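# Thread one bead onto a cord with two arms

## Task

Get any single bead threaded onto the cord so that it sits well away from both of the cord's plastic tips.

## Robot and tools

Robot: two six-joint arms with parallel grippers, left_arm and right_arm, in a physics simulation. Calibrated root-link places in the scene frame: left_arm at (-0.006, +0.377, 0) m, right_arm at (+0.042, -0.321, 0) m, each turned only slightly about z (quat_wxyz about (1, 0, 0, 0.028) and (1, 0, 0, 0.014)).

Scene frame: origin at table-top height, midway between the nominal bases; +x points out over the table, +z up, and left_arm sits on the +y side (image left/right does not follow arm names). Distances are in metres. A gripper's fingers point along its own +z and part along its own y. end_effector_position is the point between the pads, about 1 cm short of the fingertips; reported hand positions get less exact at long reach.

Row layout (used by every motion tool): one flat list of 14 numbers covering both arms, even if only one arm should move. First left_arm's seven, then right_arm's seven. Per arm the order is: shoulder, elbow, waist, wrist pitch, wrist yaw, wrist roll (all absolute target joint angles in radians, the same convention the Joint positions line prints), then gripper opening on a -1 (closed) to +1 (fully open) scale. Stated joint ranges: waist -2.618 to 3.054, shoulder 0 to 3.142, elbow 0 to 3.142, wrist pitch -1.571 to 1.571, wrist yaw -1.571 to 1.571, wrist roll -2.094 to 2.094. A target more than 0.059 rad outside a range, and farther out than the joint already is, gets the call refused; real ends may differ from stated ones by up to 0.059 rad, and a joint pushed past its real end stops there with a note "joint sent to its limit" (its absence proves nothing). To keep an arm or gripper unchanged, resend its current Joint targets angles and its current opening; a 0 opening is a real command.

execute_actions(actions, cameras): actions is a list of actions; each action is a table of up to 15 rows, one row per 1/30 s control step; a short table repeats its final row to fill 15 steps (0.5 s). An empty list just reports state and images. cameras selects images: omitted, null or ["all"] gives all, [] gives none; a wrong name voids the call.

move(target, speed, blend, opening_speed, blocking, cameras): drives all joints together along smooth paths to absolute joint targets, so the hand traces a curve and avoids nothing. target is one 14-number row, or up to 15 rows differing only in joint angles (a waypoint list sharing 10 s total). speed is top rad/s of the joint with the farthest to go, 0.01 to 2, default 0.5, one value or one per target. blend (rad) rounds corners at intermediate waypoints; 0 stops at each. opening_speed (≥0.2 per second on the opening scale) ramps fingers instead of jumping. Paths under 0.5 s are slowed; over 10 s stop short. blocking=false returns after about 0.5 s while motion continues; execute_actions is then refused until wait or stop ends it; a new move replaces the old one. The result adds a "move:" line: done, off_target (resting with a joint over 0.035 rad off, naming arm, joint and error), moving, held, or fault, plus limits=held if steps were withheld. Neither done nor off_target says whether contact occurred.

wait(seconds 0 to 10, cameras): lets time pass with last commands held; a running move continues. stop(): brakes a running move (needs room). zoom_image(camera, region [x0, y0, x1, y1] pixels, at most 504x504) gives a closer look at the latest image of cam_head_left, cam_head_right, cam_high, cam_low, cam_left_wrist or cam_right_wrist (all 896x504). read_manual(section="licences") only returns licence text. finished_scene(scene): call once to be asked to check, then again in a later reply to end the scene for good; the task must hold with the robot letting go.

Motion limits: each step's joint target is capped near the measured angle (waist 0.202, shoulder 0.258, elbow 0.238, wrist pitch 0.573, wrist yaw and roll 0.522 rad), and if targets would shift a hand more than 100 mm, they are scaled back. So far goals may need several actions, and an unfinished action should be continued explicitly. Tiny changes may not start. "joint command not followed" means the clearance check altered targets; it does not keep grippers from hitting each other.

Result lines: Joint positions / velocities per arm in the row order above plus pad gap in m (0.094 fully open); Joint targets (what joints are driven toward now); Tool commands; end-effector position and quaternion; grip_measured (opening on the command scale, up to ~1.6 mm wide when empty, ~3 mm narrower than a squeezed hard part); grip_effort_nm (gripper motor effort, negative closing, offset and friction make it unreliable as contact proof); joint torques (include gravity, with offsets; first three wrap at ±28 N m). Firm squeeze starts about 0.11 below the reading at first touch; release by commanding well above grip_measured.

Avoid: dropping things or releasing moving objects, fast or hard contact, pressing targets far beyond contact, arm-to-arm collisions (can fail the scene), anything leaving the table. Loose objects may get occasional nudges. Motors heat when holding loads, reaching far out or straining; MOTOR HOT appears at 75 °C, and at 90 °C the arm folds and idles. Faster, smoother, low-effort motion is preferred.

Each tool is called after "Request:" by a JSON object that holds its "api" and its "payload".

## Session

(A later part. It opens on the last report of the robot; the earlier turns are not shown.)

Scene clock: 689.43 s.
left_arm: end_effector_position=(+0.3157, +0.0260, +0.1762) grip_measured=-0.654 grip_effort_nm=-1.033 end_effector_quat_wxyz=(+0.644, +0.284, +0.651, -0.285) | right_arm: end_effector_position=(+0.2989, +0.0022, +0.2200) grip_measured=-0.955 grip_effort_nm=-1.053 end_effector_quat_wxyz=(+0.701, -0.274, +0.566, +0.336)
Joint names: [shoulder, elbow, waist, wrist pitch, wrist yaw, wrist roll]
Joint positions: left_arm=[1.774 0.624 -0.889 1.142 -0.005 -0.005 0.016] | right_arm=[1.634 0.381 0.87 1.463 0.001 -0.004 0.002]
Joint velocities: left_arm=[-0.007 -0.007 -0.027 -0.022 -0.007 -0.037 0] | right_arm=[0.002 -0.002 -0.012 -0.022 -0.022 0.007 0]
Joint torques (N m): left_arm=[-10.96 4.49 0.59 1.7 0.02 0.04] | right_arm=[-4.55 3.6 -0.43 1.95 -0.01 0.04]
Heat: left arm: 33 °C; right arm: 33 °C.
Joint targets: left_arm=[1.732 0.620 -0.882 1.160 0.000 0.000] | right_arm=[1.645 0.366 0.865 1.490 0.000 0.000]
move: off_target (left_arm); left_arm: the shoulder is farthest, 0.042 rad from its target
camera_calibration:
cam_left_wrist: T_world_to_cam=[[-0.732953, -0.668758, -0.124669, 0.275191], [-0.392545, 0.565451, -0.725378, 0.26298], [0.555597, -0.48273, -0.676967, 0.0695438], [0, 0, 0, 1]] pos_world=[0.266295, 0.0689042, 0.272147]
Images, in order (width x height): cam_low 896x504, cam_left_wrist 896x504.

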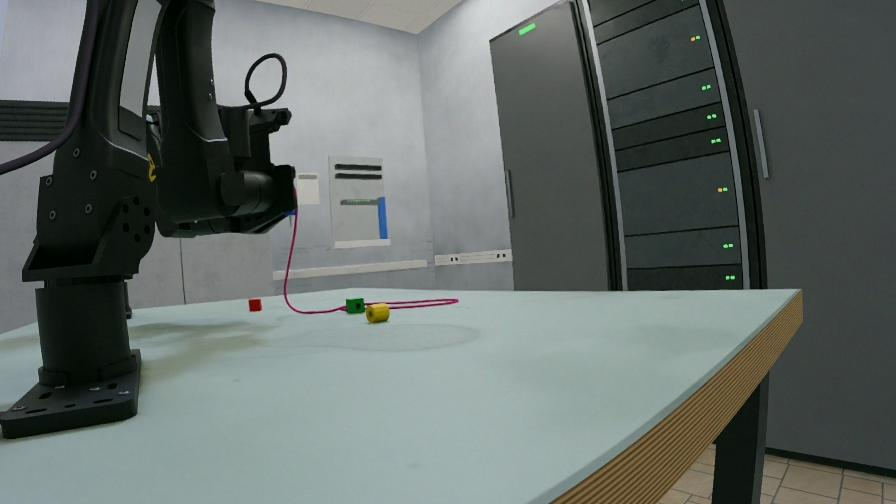

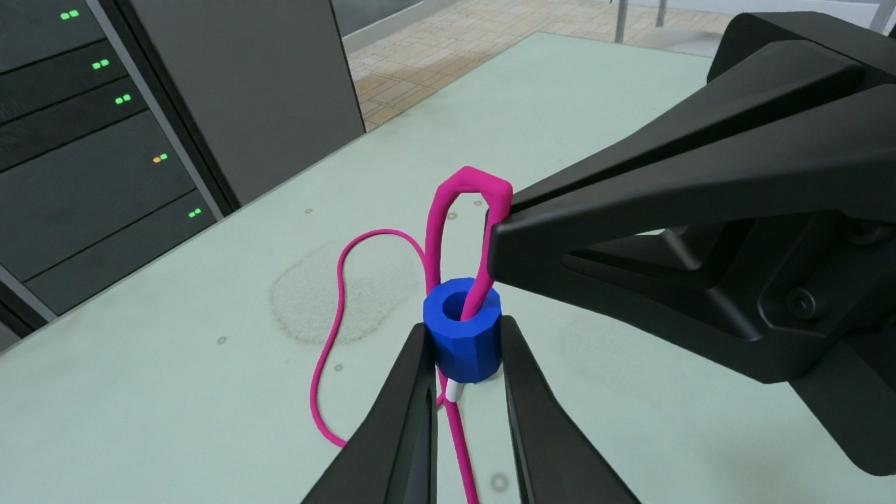

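Request:
{"api": "move", "payload": {"target": [[1.784,0.62,-0.882,1.16,0,0,-0.7,1.645,0.366,0.865,1.49,0,0,-1],[1.957,0.59,-0.882,1.36,0,0,-0.7,1.705,0.332,0.865,1.476,0,0,-1],[2.15,0.587,-0.882,1.551,0,0,-0.7,1.798,0.315,0.865,1.48,0,0,-1]], "speed": [0.05,0.1,0.1], "cameras": ["cam_left_wrist","cam_low","cam_head_left"]}}

Request:
{"api": "zoom_image", "payload": {"camera": "cam_low", "region": [230, 180, 350, 280]}}

Scene clock: 720.30 s.
left_arm: end_effector_position=(+0.3156, +0.0262, +0.0969) grip_measured=-0.654 grip_effort_nm=-1.033 end_effector_quat_wxyz=(+0.644, +0.284, +0.651, -0.284) | right_arm: end_effector_position=(+0.2982, +0.0014, +0.1423) grip_measured=-0.955 grip_effort_nm=-1.053 end_effector_quat_wxyz=(+0.641, -0.306, +0.634, +0.307)
Joint names: [shoulder, elbow, waist, wrist pitch, wrist yaw, wrist roll]
Joint positions: left_arm=[2.131 0.591 -0.889 1.53 -0.005 -0.004 0.016] | right_arm=[1.786 0.329 0.87 1.466 0.001 -0.004 0.002]
Joint velocities: left_arm=[0.022 0.002 0.007 -0.051 0.007 0.051 0] | right_arm=[0.022 -0.007 0.007 0.037 0.007 -0.022 0]
Joint torques (N m): left_arm=[-6.91 2.7 0.58 1.71 0.02 0.03] | right_arm=[-4.85 2.77 -0.44 1.9 -0.03 0.05]
Heat: left arm: 33 °C; right arm: 36 °C.
Joint targets: left_arm=[2.150 0.587 -0.882 1.551 0.000 0.000] | right_arm=[1.798 0.315 0.865 1.480 0.000 0.000]
move: done
camera_calibration:
cam_left_wrist: T_world_to_cam=[[-0.733049, -0.668582, -0.12505, 0.265364], [-0.393084, 0.566458, -0.7243, 0.205309], [0.55509, -0.481792, -0.67805, 0.0162706], [0, 0, 0, 1]] pos_world=[0.266197, 0.0689583, 0.192921]
Images, in order (width x height): cam_head_left 896x504, cam_low 896x504, cam_left_wrist 896x504.

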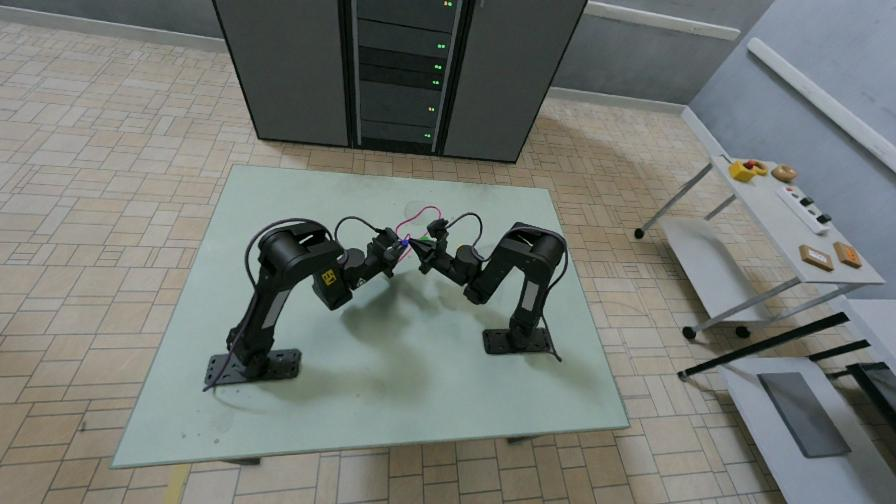

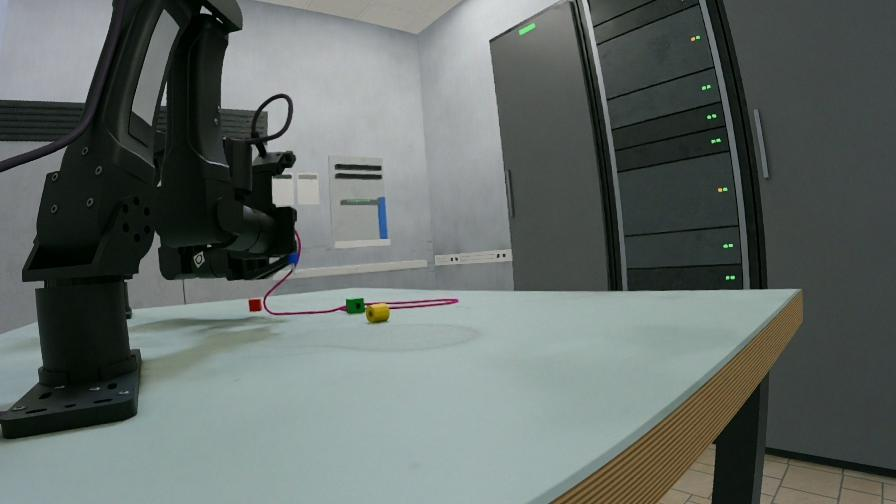

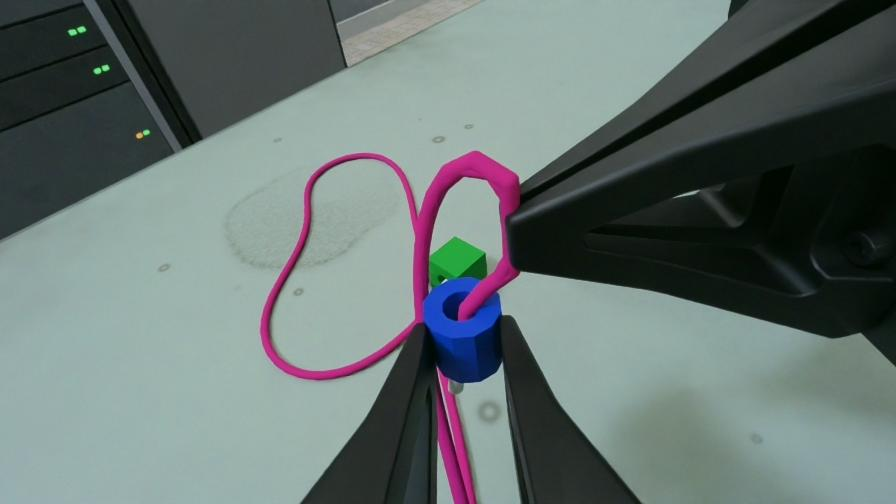

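Scaled by 4.200 from the camera's 896x504 image, which has a finer 1280x720 frame.

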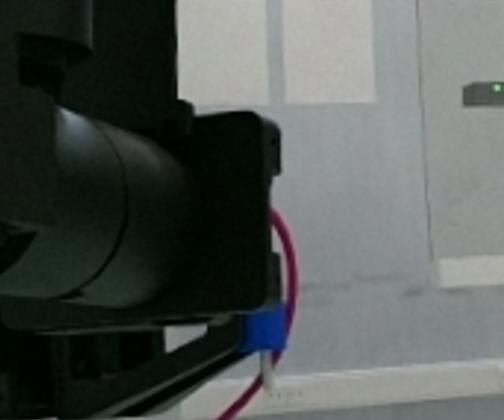

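Request:
{"api": "move", "payload": {"target": [2.15,0.587,-0.882,1.551,0,0,-0.7,1.798,0.315,0.865,1.48,0,0,-0.6], "opening_speed": 0.2, "cameras": ["cam_left_wrist","cam_low"]}}

Request:
{"api": "zoom_image", "payload": {"camera": "cam_low", "region": [230, 180, 350, 280]}}

Scene clock: 729.80 s.
left_arm: end_effector_position=(+0.3156, +0.0262, +0.0973) grip_measured=-0.654 grip_effort_nm=-1.028 end_effector_quat_wxyz=(+0.644, +0.284, +0.650, -0.285) | right_arm: end_effector_position=(+0.2982, +0.0014, +0.1423) grip_measured=-0.603 grip_effort_nm=0.125 end_effector_quat_wxyz=(+0.641, -0.306, +0.634, +0.307)
Joint names: [shoulder, elbow, waist, wrist pitch, wrist yaw, wrist roll]
Joint positions: left_arm=[2.131 0.591 -0.889 1.532 -0.005 -0.004 0.016] | right_arm=[1.786 0.329 0.87 1.466 0.001 -0.004 0.019]
Joint velocities: left_arm=[-0.032 0.007 0.012 0.051 0.007 -0.007 -0.002] | right_arm=[-0.012 0.007 -0.007 0.022 -0.022 0.007 -0.001]
Joint torques (N m): left_arm=[-6.91 2.73 0.58 1.71 0.03 0.03] | right_arm=[-4.89 2.71 -0.43 1.9 -0.03 0.05]
Heat: left arm: 34 °C; right arm: 36 °C.
Joint targets: left_arm=[2.150 0.587 -0.882 1.551 0.000 0.000] | right_arm=[1.798 0.315 0.865 1.480 0.000 0.000]
move: done
camera_calibration:
cam_left_wrist: T_world_to_cam=[[-0.73292, -0.668723, -0.125048, 0.265375], [-0.39234, 0.56564, -0.725342, 0.205474], [0.555785, -0.482557, -0.676936, 0.0162173], [0, 0, 0, 1]] pos_world=[0.266101, 0.069064, 0.193201]
Images, in order (width x height): cam_low 896x504, cam_left_wrist 896x504.

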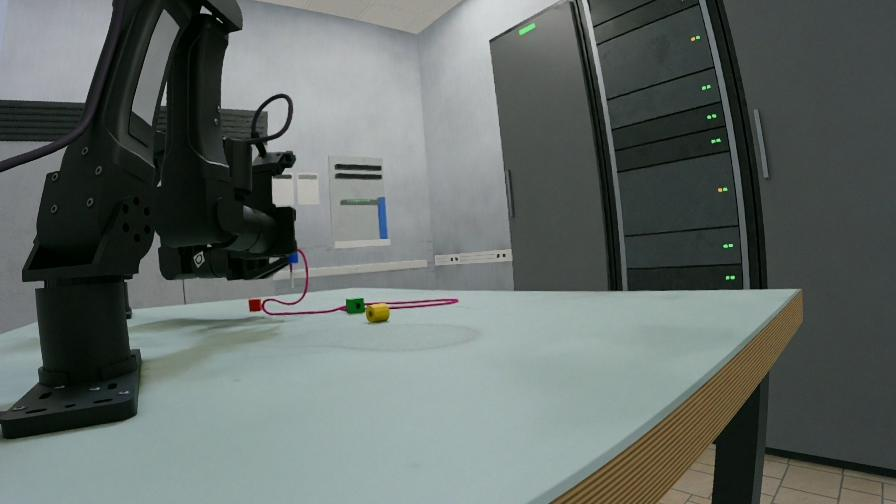

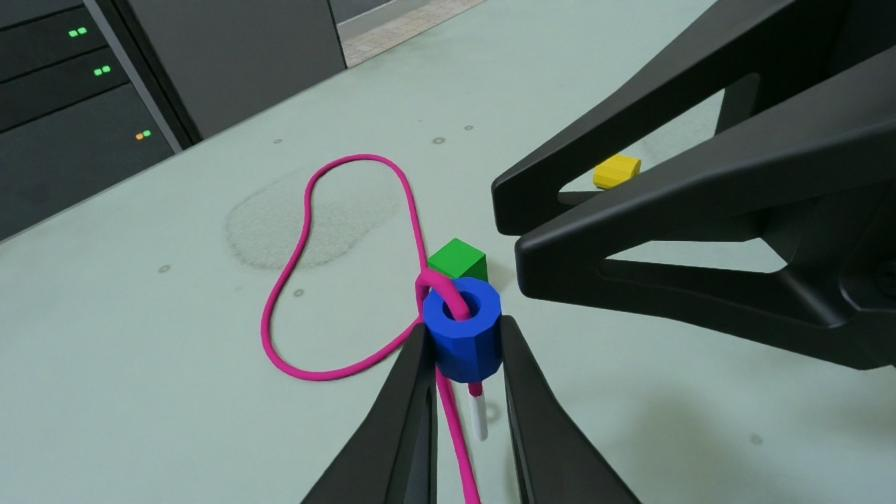

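Scaled by 4.200 from the camera's 896x504 image, which has a finer 1280x720 frame.

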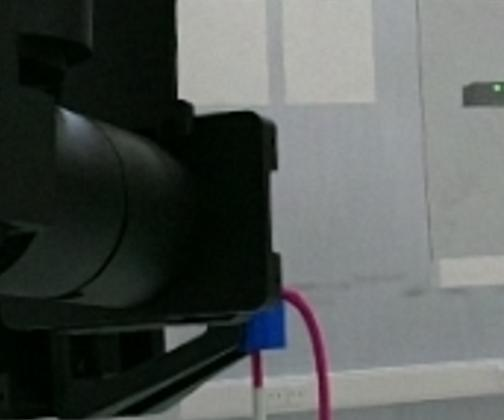

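Request:
{"api": "move", "payload": {"target": [[2.15,0.587,-0.882,1.551,0,0,-0.7,0.96,0.22,0.856,0.44,0,0,-0.6],[2.15,0.587,-0.882,1.551,0,0,-0.7,1.53,0.045,0.856,1.18,0,0,-0.6],[2.15,0.587,-0.882,1.551,0,0,-0.7,1.687,0.265,0.856,1.15,0,0,-0.6]], "speed": [0.5,0.4,0.2], "cameras": ["cam_left_wrist","cam_low","cam_right_wrist"]}}

Request:
{"api": "zoom_image", "payload": {"camera": "cam_low", "region": [230, 200, 350, 300]}}

Scene clock: 782.10 s.
left_arm: end_effector_position=(+0.3156, +0.0262, +0.0974) grip_measured=-0.654 grip_effort_nm=-1.028 end_effector_quat_wxyz=(+0.644, +0.284, +0.650, -0.285) | right_arm: end_effector_position=(+0.2782, -0.0266, +0.0747) grip_measured=-0.603 grip_effort_nm=0.125 end_effector_quat_wxyz=(+0.539, -0.348, +0.724, +0.256)
Joint names: [shoulder, elbow, waist, wrist pitch, wrist yaw, wrist roll]
Joint positions: left_arm=[2.131 0.591 -0.889 1.532 -0.005 -0.004 0.016] | right_arm=[1.676 0.24 0.865 1.143 0.001 -0.004 0.019]
Joint velocities: left_arm=[0.007 0.007 0.002 0.022 -0.051 0.022 -0.001] | right_arm=[-0.007 0.012 -0.002 0.022 -0.037 -0.007 0]
Joint torques (N m): left_arm=[-6.91 2.7 0.58 1.71 0.03 0.03] | right_arm=[-4.04 5.75 -0.75 1.8 -0.02 0.05]
Heat: left arm: 35 °C; right arm: 36 °C.
Joint targets: left_arm=[2.150 0.587 -0.882 1.551 0.000 0.000] | right_arm=[1.687 0.265 0.856 1.150 0.000 0.000]
move: done
camera_calibration:
cam_left_wrist: T_world_to_cam=[[-0.732888, -0.668759, -0.125047, 0.265377], [-0.392154, 0.565435, -0.725602, 0.205515], [0.555959, -0.482748, -0.676657, 0.0162039], [0, 0, 0, 1]] pos_world=[0.266077, 0.0690905, 0.193271]
cam_right_wrist: T_world_to_cam=[[0.756789, -0.647064, -0.0926156, -0.218946], [-0.595239, -0.623651, -0.506705, 0.212031], [0.270111, 0.438598, -0.85713, 0.116428], [0, 0, 0, 1]] pos_world=[0.260457, -0.060504, 0.186954]
Images, in order (width x height): cam_low 896x504, cam_left_wrist 896x504, cam_right_wrist 896x504.

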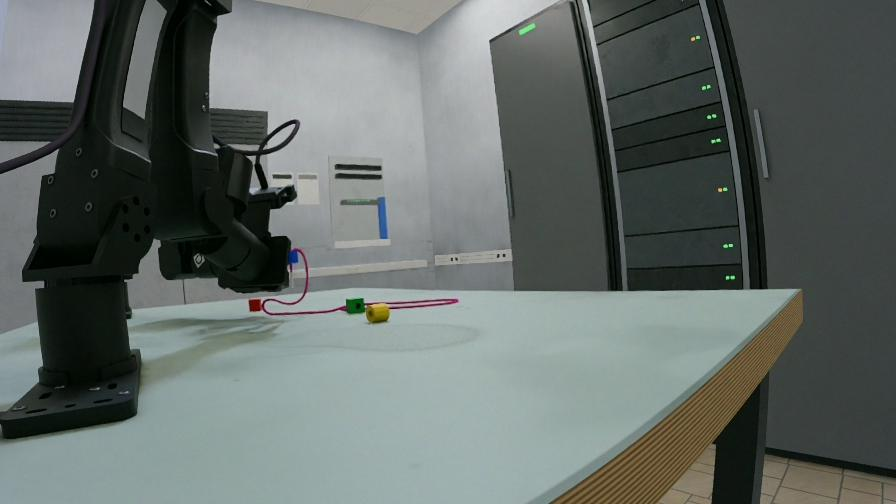

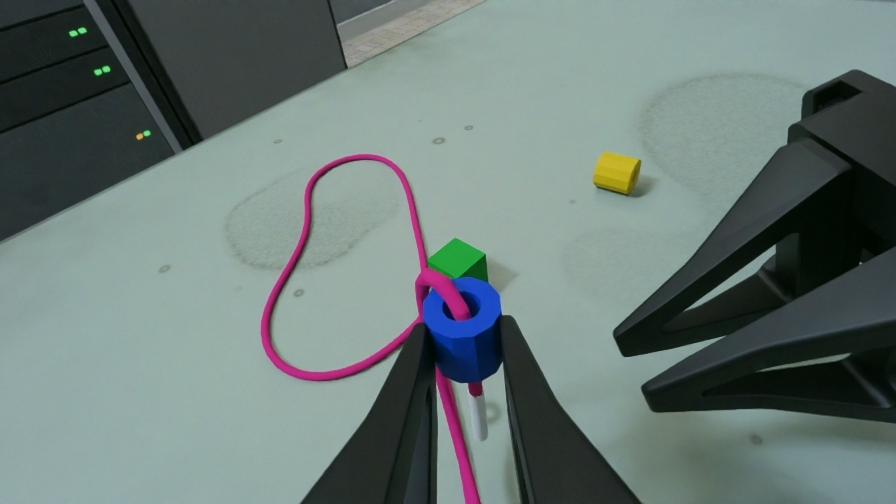

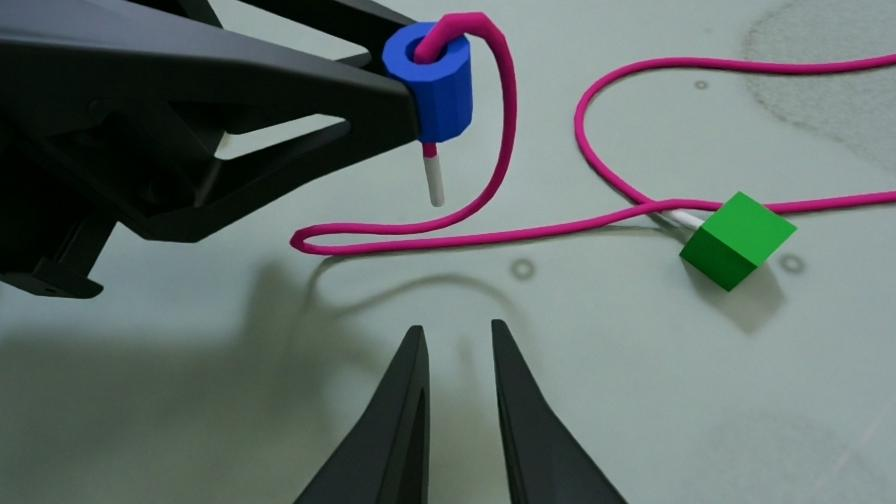

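Scaled by 4.200 from the camera's 896x504 image, which has a finer 1280x720 frame.

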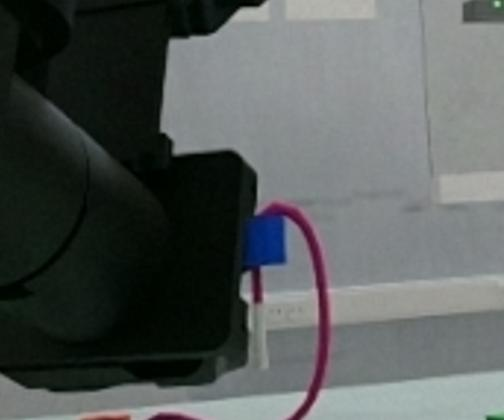

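Request:
{"api": "move", "payload": {"target": [[2.15,0.587,-0.882,1.551,0,0,-0.7,1.687,0.265,0.889,1.15,0,0,-0.6],[2.15,0.587,-0.882,1.551,0,0,-0.7,1.844,0.44,0.889,1.125,0,0,-0.6]], "speed": [0.1,0.15], "cameras": ["cam_left_wrist","cam_low","cam_right_wrist","cam_high"]}}

Request:
{"api": "zoom_image", "payload": {"camera": "cam_low", "region": [230, 200, 350, 300]}}

Scene clock: 812.97 s.
left_arm: end_effector_position=(+0.3156, +0.0262, +0.0974) grip_measured=-0.654 grip_effort_nm=-1.023 end_effector_quat_wxyz=(+0.644, +0.284, +0.650, -0.285) | right_arm: end_effector_position=(+0.3010, +0.0127, +0.0708) grip_measured=-0.603 grip_effort_nm=0.120 end_effector_quat_wxyz=(+0.539, -0.352, +0.719, +0.262)
Joint names: [shoulder, elbow, waist, wrist pitch, wrist yaw, wrist roll]
Joint positions: left_arm=[2.131 0.591 -0.889 1.532 -0.005 -0.004 0.016] | right_arm=[1.831 0.413 0.881 1.132 0.001 -0.004 0.019]
Joint velocities: left_arm=[-0.002 -0.012 -0.002 0.037 0.037 0.007 0] | right_arm=[0.002 0.002 0.017 -0.022 0.037 -0.051 0]
Joint torques (N m): left_arm=[-6.91 2.7 0.59 1.71 0.03 0.04] | right_arm=[-5.41 6.13 0.66 1.69 -0.03 0.04]
Heat: left arm: 35 °C; right arm: 36 °C.
Joint targets: left_arm=[2.150 0.587 -0.882 1.551 0.000 0.000] | right_arm=[1.844 0.440 0.889 1.125 0.000 0.000]
move: done
camera_calibration:
cam_left_wrist: T_world_to_cam=[[-0.732888, -0.668759, -0.125047, 0.265377], [-0.392154, 0.565435, -0.725602, 0.205515], [0.555959, -0.482748, -0.676657, 0.0162039], [0, 0, 0, 1]] pos_world=[0.266077, 0.0690905, 0.193271]
cam_right_wrist: T_world_to_cam=[[0.767736, -0.634006, -0.0928311, -0.214558], [-0.582537, -0.630262, -0.513245, 0.244897], [0.266893, 0.448114, -0.853207, 0.0902885], [0, 0, 0, 1]] pos_world=[0.283288, -0.0221414, 0.182809]
Images, in order (width x height): cam_high 896x504, cam_low 896x504, cam_left_wrist 896x504, cam_right_wrist 896x504.

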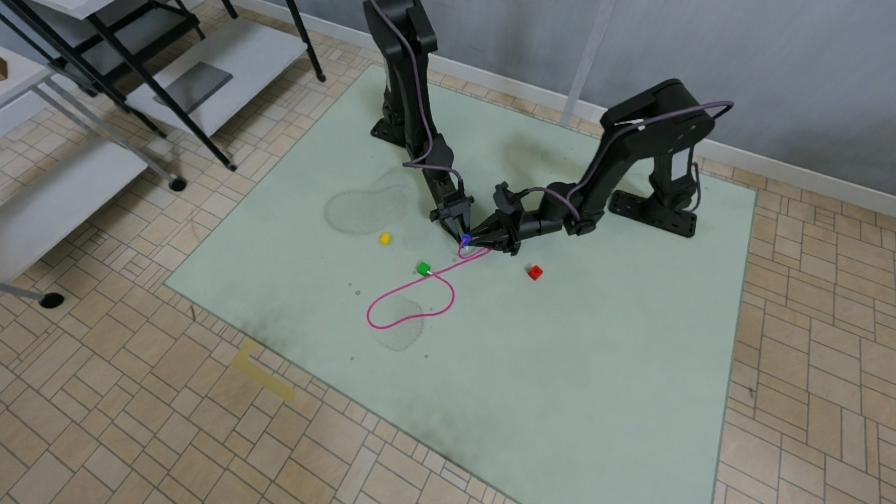

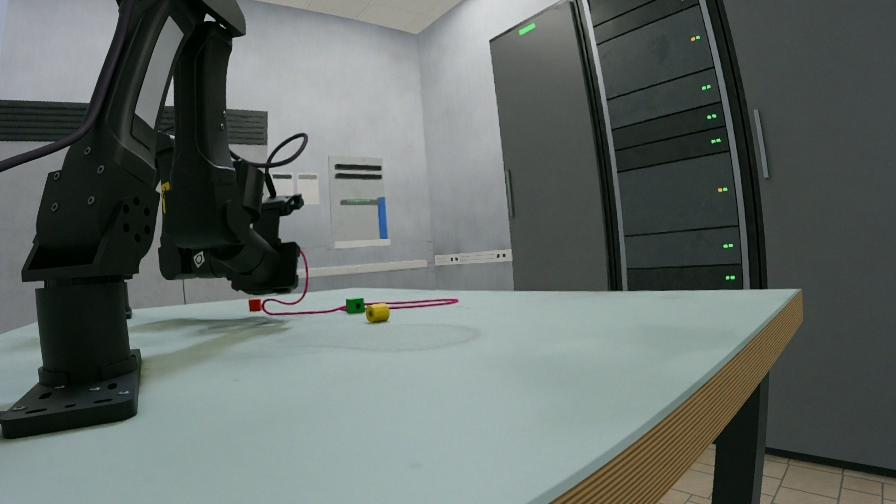

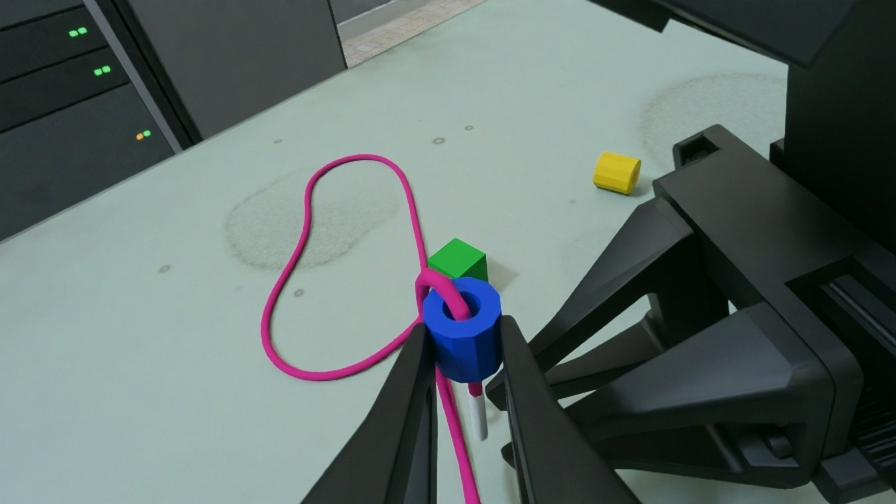

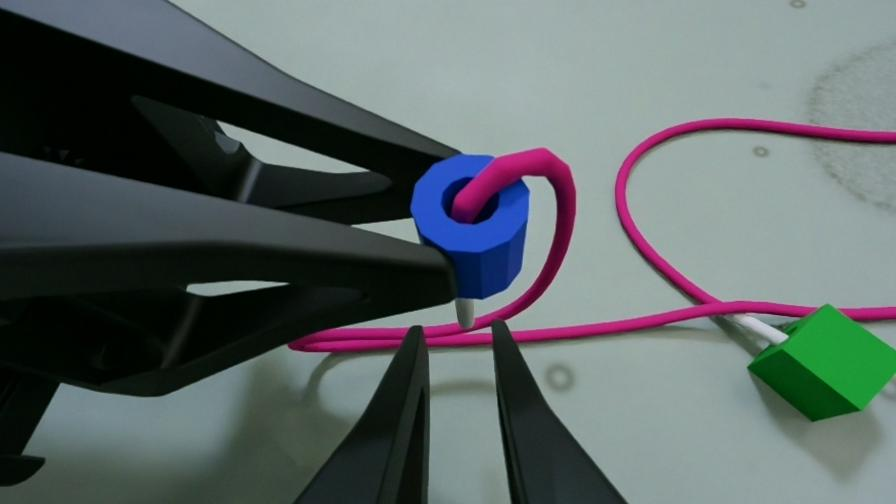

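Scaled by 4.200 from the camera's 896x504 image, which has a finer 1280x720 frame.

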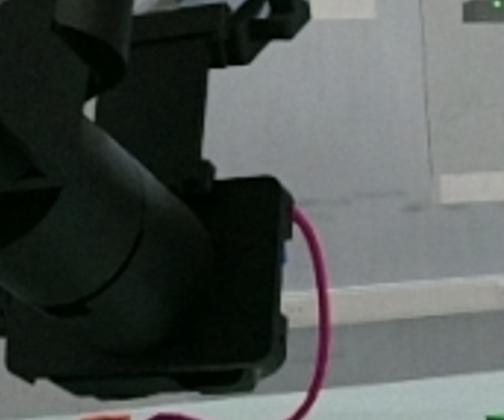

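Request:
{"api": "move", "payload": {"target": [2.15,0.587,-0.882,1.551,0,0,-0.7,1.87,0.523,0.889,1.062,0,0,-0.6], "speed": 0.1, "cameras": ["cam_left_wrist","cam_right_wrist"]}}

Request:
{"api": "zoom_image", "payload": {"camera": "cam_right_wrist", "region": [380, 200, 580, 400]}}

Scene clock: 823.50 s.
left_arm: end_effector_position=(+0.3156, +0.0262, +0.0977) grip_measured=-0.654 grip_effort_nm=-1.028 end_effector_quat_wxyz=(+0.645, +0.284, +0.650, -0.285) | right_arm: end_effector_position=(+0.3124, +0.0273, +0.0727) grip_measured=-0.603 grip_effort_nm=0.120 end_effector_quat_wxyz=(+0.536, -0.354, +0.721, +0.260)
Joint names: [shoulder, elbow, waist, wrist pitch, wrist yaw, wrist roll]
Joint positions: left_arm=[2.131 0.591 -0.889 1.533 -0.005 -0.004 0.016] | right_arm=[1.856 0.493 0.881 1.069 0.001 -0.004 0.019]
Joint velocities: left_arm=[0.007 0.002 -0.002 -0.037 0.007 -0.037 -0.001] | right_arm=[0.012 -0.007 -0.007 0.051 -0.081 -0.022 0]
Joint torques (N m): left_arm=[-6.93 2.7 0.57 1.7 0.03 0.02] | right_arm=[-5.9 6.54 0.69 1.68 -0.02 0.04]
Heat: left arm: 35 °C; right arm: 35 °C.
Joint targets: left_arm=[2.150 0.587 -0.882 1.551 0.000 0.000] | right_arm=[1.870 0.523 0.889 1.062 0.000 0.000]
move: done
camera_calibration:
cam_left_wrist: T_world_to_cam=[[-0.732792, -0.668865, -0.125045, 0.265385], [-0.391595, 0.56482, -0.726383, 0.205639], [0.55648, -0.48332, -0.675819, 0.0161637], [0, 0, 0, 1]] pos_world=[0.266004, 0.06917, 0.193481]
cam_right_wrist: T_world_to_cam=[[0.767258, -0.63462, -0.0925937, -0.213726], [-0.585167, -0.633635, -0.50605, 0.262001], [0.262478, 0.442453, -0.85752, 0.0841252], [0, 0, 0, 1]] pos_world=[0.295216, -0.00684324, 0.184935]
Images, in order (width x height): cam_left_wrist 896x504, cam_right_wrist 896x504.

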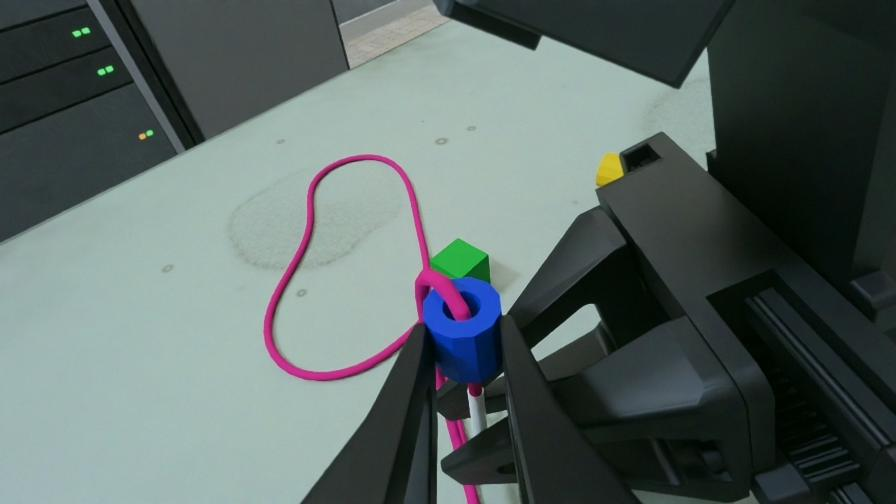

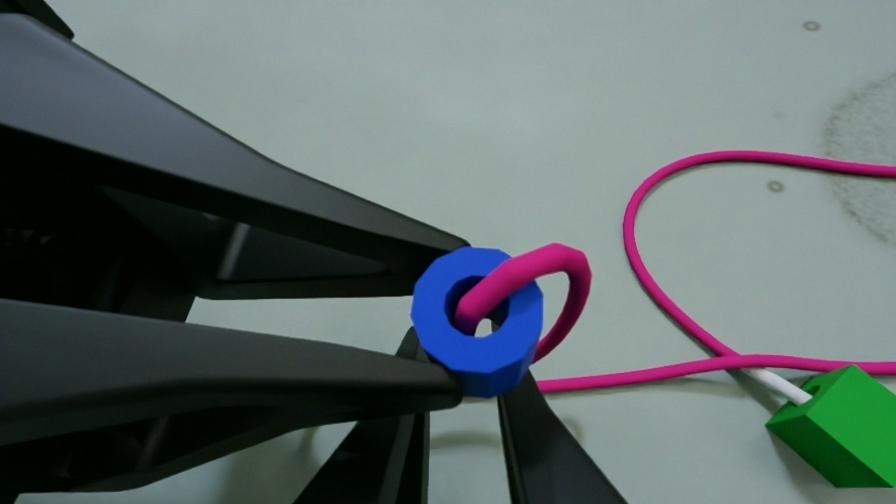

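Scaled by 2.520 from the camera's 896x504 image, which has a finer 1280x720 frame.

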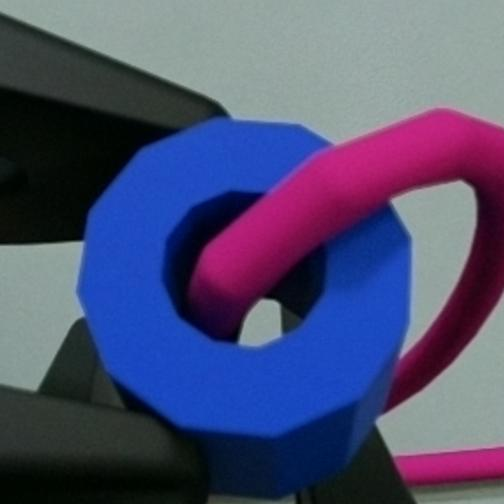

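Request:
{"api": "move", "payload": {"target": [2.15,0.587,-0.882,1.551,0,0,-0.7,1.87,0.523,0.889,1.062,0,0,-1], "opening_speed": 0.3, "cameras": ["cam_left_wrist","cam_high"]}}

Request:
{"api": "zoom_image", "payload": {"camera": "cam_left_wrist", "region": [380, 260, 580, 460]}}

Scene clock: 830.03 s.
left_arm: end_effector_position=(+0.3156, +0.0262, +0.0977) grip_measured=-0.654 grip_effort_nm=-1.033 end_effector_quat_wxyz=(+0.645, +0.284, +0.650, -0.285) | right_arm: end_effector_position=(+0.3123, +0.0272, +0.0724) grip_measured=-0.914 grip_effort_nm=-1.048 end_effector_quat_wxyz=(+0.536, -0.354, +0.721, +0.260)
Joint names: [shoulder, elbow, waist, wrist pitch, wrist yaw, wrist roll]
Joint positions: left_arm=[2.131 0.591 -0.889 1.533 -0.005 -0.004 0.016] | right_arm=[1.856 0.493 0.881 1.068 0.001 -0.004 0.004]
Joint velocities: left_arm=[-0.002 0.012 0.007 0.007 0.051 -0.007 -0.001] | right_arm=[0.017 -0.007 -0.012 0.022 0.007 0.037 -0.001]
Joint torques (N m): left_arm=[-6.93 2.7 0.58 1.71 0.02 0.03] | right_arm=[-5.91 6.52 0.69 1.69 -0.02 0.05]
Heat: left arm: 35 °C; right arm: 35 °C.
Joint targets: left_arm=[2.150 0.587 -0.882 1.551 0.000 0.000] | right_arm=[1.870 0.523 0.889 1.062 0.000 0.000]
move: done
camera_calibration:
cam_left_wrist: T_world_to_cam=[[-0.732792, -0.668865, -0.125045, 0.265385], [-0.391595, 0.56482, -0.726383, 0.205639], [0.55648, -0.48332, -0.675819, 0.0161637], [0, 0, 0, 1]] pos_world=[0.266004, 0.06917, 0.193481]
Images, in order (width x height): cam_high 896x504, cam_left_wrist 896x504.

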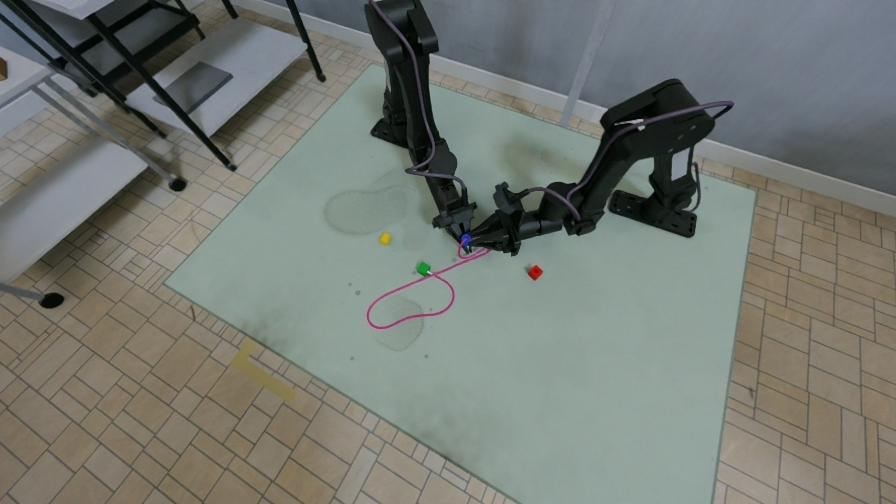

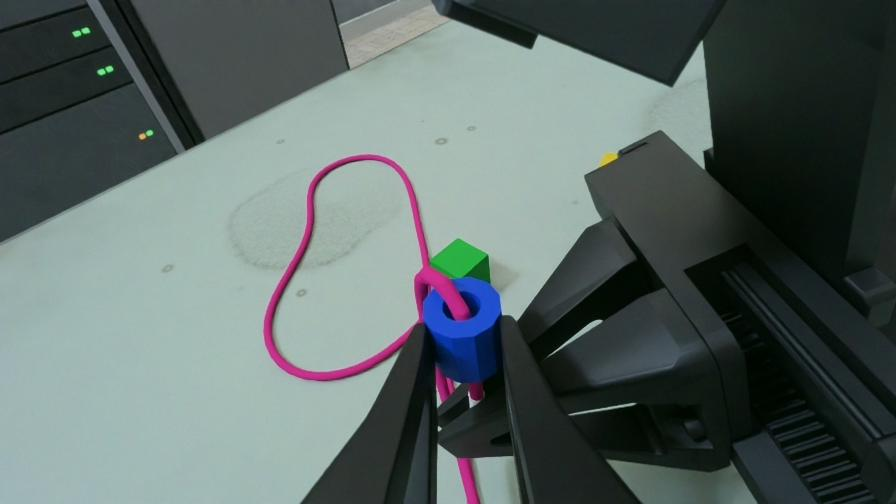

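Scaled by 2.520 from the camera's 896x504 image, which has a finer 1280x720 frame.

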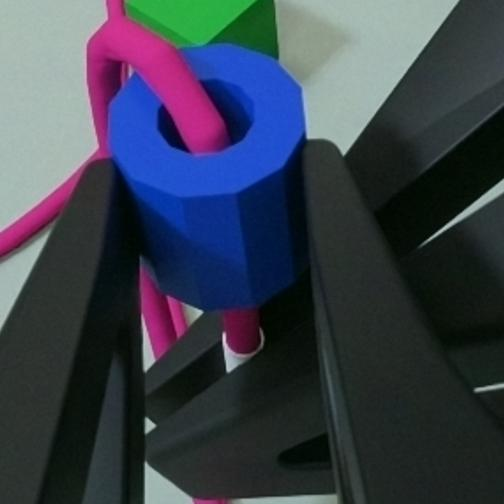

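Request:
{"api": "move", "payload": {"target": [[2.15,0.587,-0.882,1.551,0,0,-0.7,1.809,0.388,0.889,1.085,0,0,-1],[1.906,0.593,-0.882,1.36,0,0,-0.7,1.72,0.22,0.889,1.14,0,0,-1],[1.734,0.62,-0.882,1.16,0,0,-0.7,1.6,0.08,0.889,1.16,0,0,-1]], "speed": [0.1,0.12,0.12], "cameras": ["cam_left_wrist","cam_high","cam_low"]}}

Request:
{"api": "zoom_image", "payload": {"camera": "cam_high", "region": [410, 180, 530, 290]}}

Scene clock: 851.97 s.
left_arm: end_effector_position=(+0.3118, +0.0303, +0.1687) grip_measured=-0.654 grip_effort_nm=-1.028 end_effector_quat_wxyz=(+0.640, +0.286, +0.654, -0.283) | right_arm: end_effector_position=(+0.2456, -0.0584, +0.0437) grip_measured=-0.915 grip_effort_nm=-1.057 end_effector_quat_wxyz=(+0.498, -0.367, +0.748, +0.242)
Joint names: [shoulder, elbow, waist, wrist pitch, wrist yaw, wrist roll]
Joint positions: left_arm=[1.774 0.595 -0.889 1.159 -0.005 -0.004 0.016] | right_arm=[1.623 0.093 0.881 1.132 0.001 -0.004 0.004]
Joint velocities: left_arm=[0.002 -0.012 -0.002 -0.037 0.051 0.037 -0.001] | right_arm=[-0.007 0.002 0.012 -0.022 0.007 0.037 -0.002]
Joint torques (N m): left_arm=[-10.7 6.64 0.57 1.58 0.03 0.03] | right_arm=[-5.6 2.37 0.7 1.96 -0.02 0.05]
Heat: left arm: 35 °C; right arm: 34 °C.
Joint targets: left_arm=[1.734 0.620 -0.882 1.160 0.000 0.000] | right_arm=[1.600 0.080 0.889 1.160 0.000 0.000]
move: off_target (left_arm); left_arm: the shoulder is farthest, 0.040 rad from its target
camera_calibration:
cam_left_wrist: T_world_to_cam=[[-0.733947, -0.667594, -0.125057, 0.274602], [-0.398264, 0.572152, -0.716958, 0.253687], [0.550188, -0.476404, -0.685808, 0.0717204], [0, 0, 0, 1]] pos_world=[0.263118, 0.0723433, 0.26541]
Images, in order (width x height): cam_high 896x504, cam_low 896x504, cam_left_wrist 896x504.

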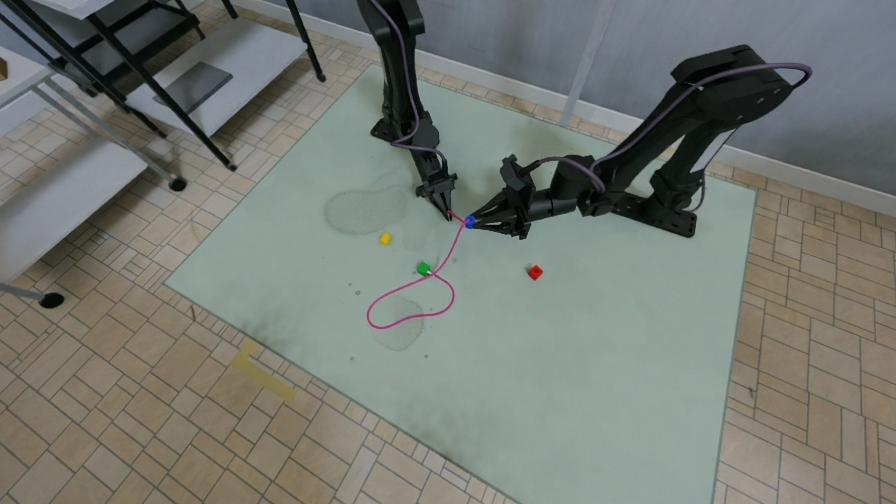

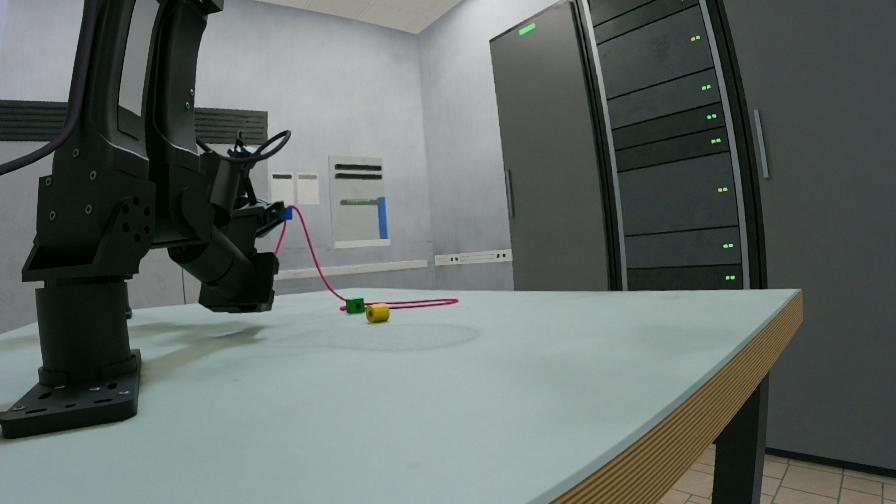

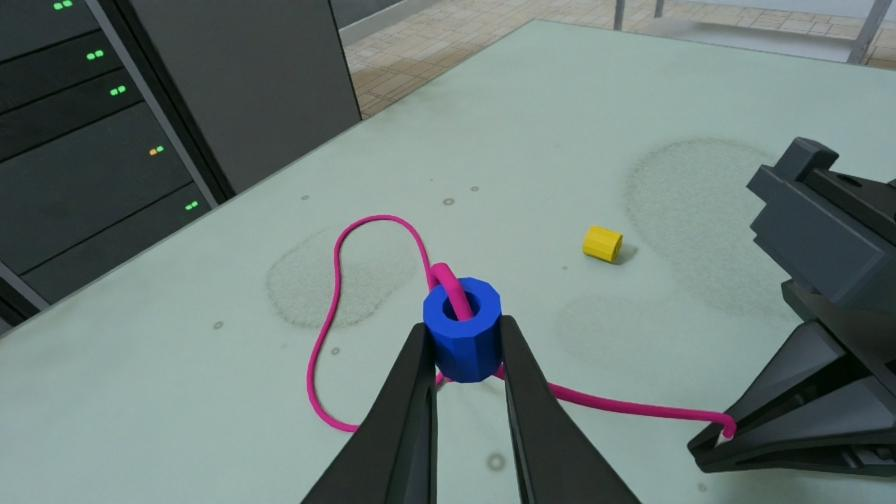

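Scaled by 4.200 from the camera's 896x504 image, which has a finer 1280x720 frame.

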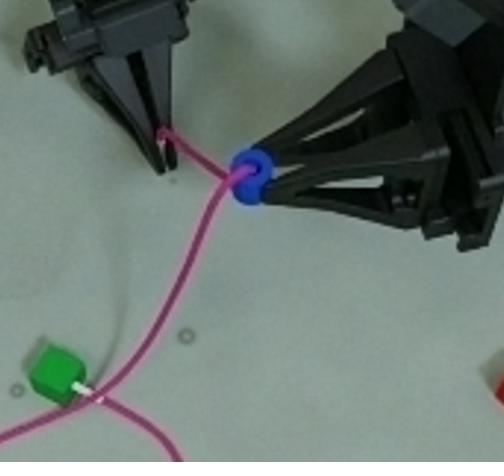

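Request:
{"api": "move", "payload": {"target": [1.93,1.08,-0.882,-0.04,0,0,-0.7,1.6,0.08,0.889,1.16,0,0,-1], "speed": 0.3, "cameras": ["cam_left_wrist","cam_high","cam_low"]}}

Request:
{"api": "zoom_image", "payload": {"camera": "cam_low", "region": [210, 200, 390, 350]}}

Scene clock: 869.53 s.
left_arm: end_effector_position=(+0.3110, +0.0312, +0.0282) grip_measured=-0.654 grip_effort_nm=-1.028 end_effector_quat_wxyz=(+0.305, +0.379, +0.863, -0.133) | right_arm: end_effector_position=(+0.2456, -0.0584, +0.0438) grip_measured=-0.915 grip_effort_nm=-1.057 end_effector_quat_wxyz=(+0.498, -0.367, +0.748, +0.242)
Joint names: [shoulder, elbow, waist, wrist pitch, wrist yaw, wrist roll]
Joint positions: left_arm=[1.911 1.053 -0.889 -0.034 -0.005 -0.004 0.016] | right_arm=[1.623 0.093 0.881 1.133 0.001 -0.004 0.004]
Joint velocities: left_arm=[0.007 0.007 -0.002 -0.007 0.081 0.051 0] | right_arm=[-0.022 0.012 0.017 0.007 -0.081 -0.051 -0.001]
Joint torques (N m): left_arm=[-7.66 7.51 0.55 1.13 0.02 0.03] | right_arm=[-5.61 2.43 0.7 1.96 -0.01 0.06]
Heat: left arm: 34 °C; right arm: 34 °C.
Joint targets: left_arm=[1.930 1.080 -0.882 -0.040 0.000 0.000] | right_arm=[1.600 0.080 0.889 1.160 0.000 0.000]
move: done
camera_calibration:
cam_left_wrist: T_world_to_cam=[[-0.798329, -0.596819, -0.0804922, 0.273586], [-0.601748, 0.795846, 0.0672967, 0.186339], [0.0238955, 0.102161, -0.994481, 0.130505], [0, 0, 0, 1]] pos_world=[0.327422, 0.00165196, 0.139266]
Images, in order (width x height): cam_high 896x504, cam_low 896x504, cam_left_wrist 896x504.

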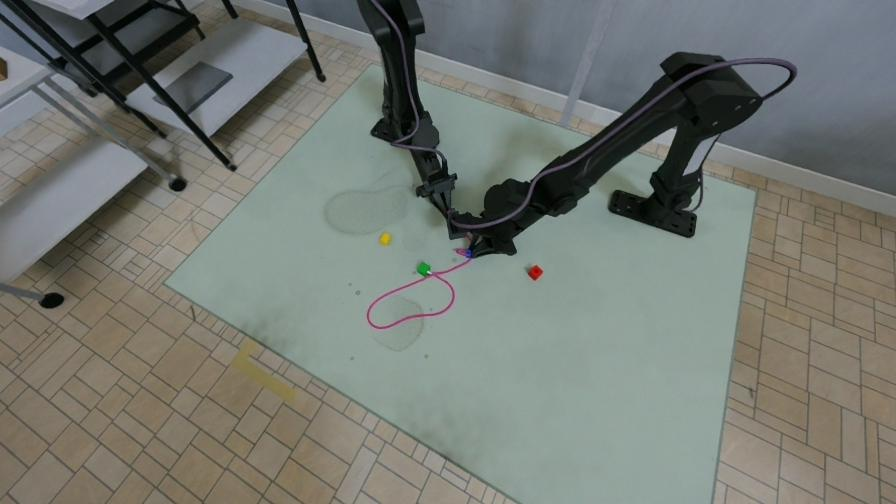

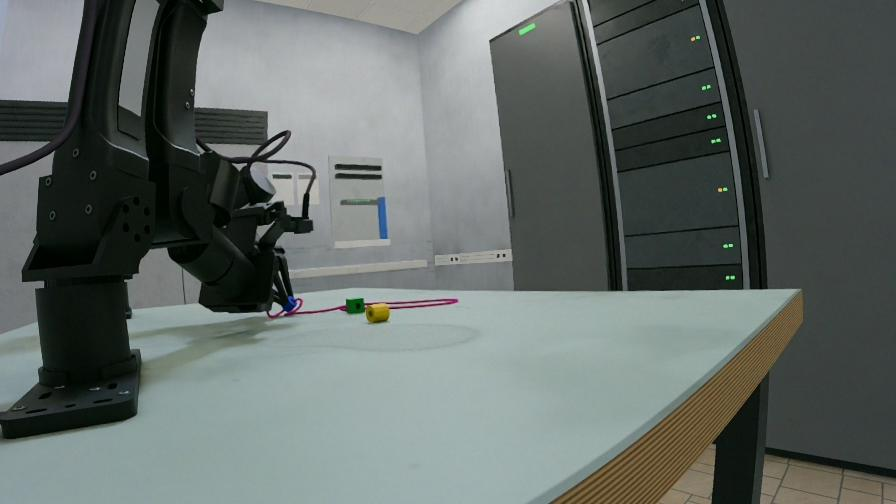

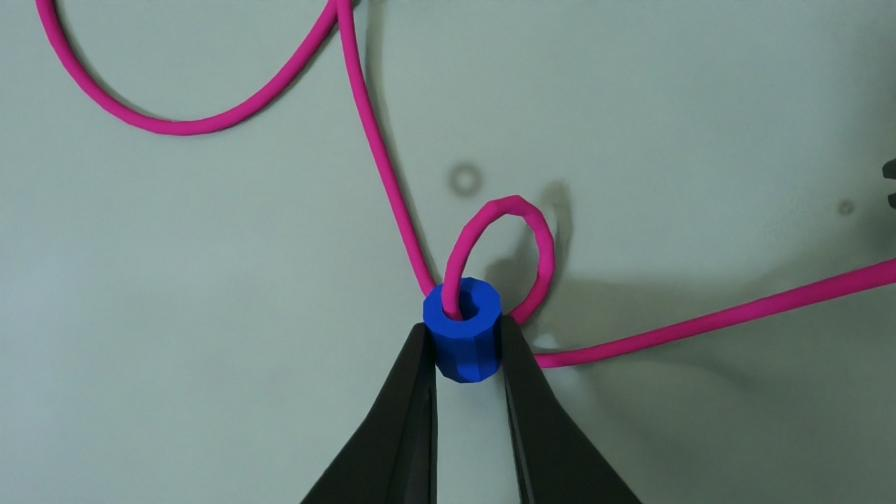

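Scaled by 2.800 from the camera's 896x504 image, which has a finer 1280x720 frame.

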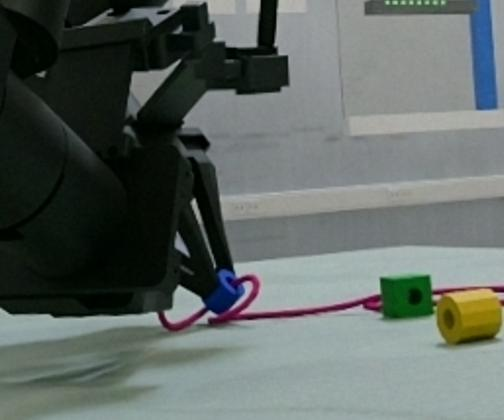

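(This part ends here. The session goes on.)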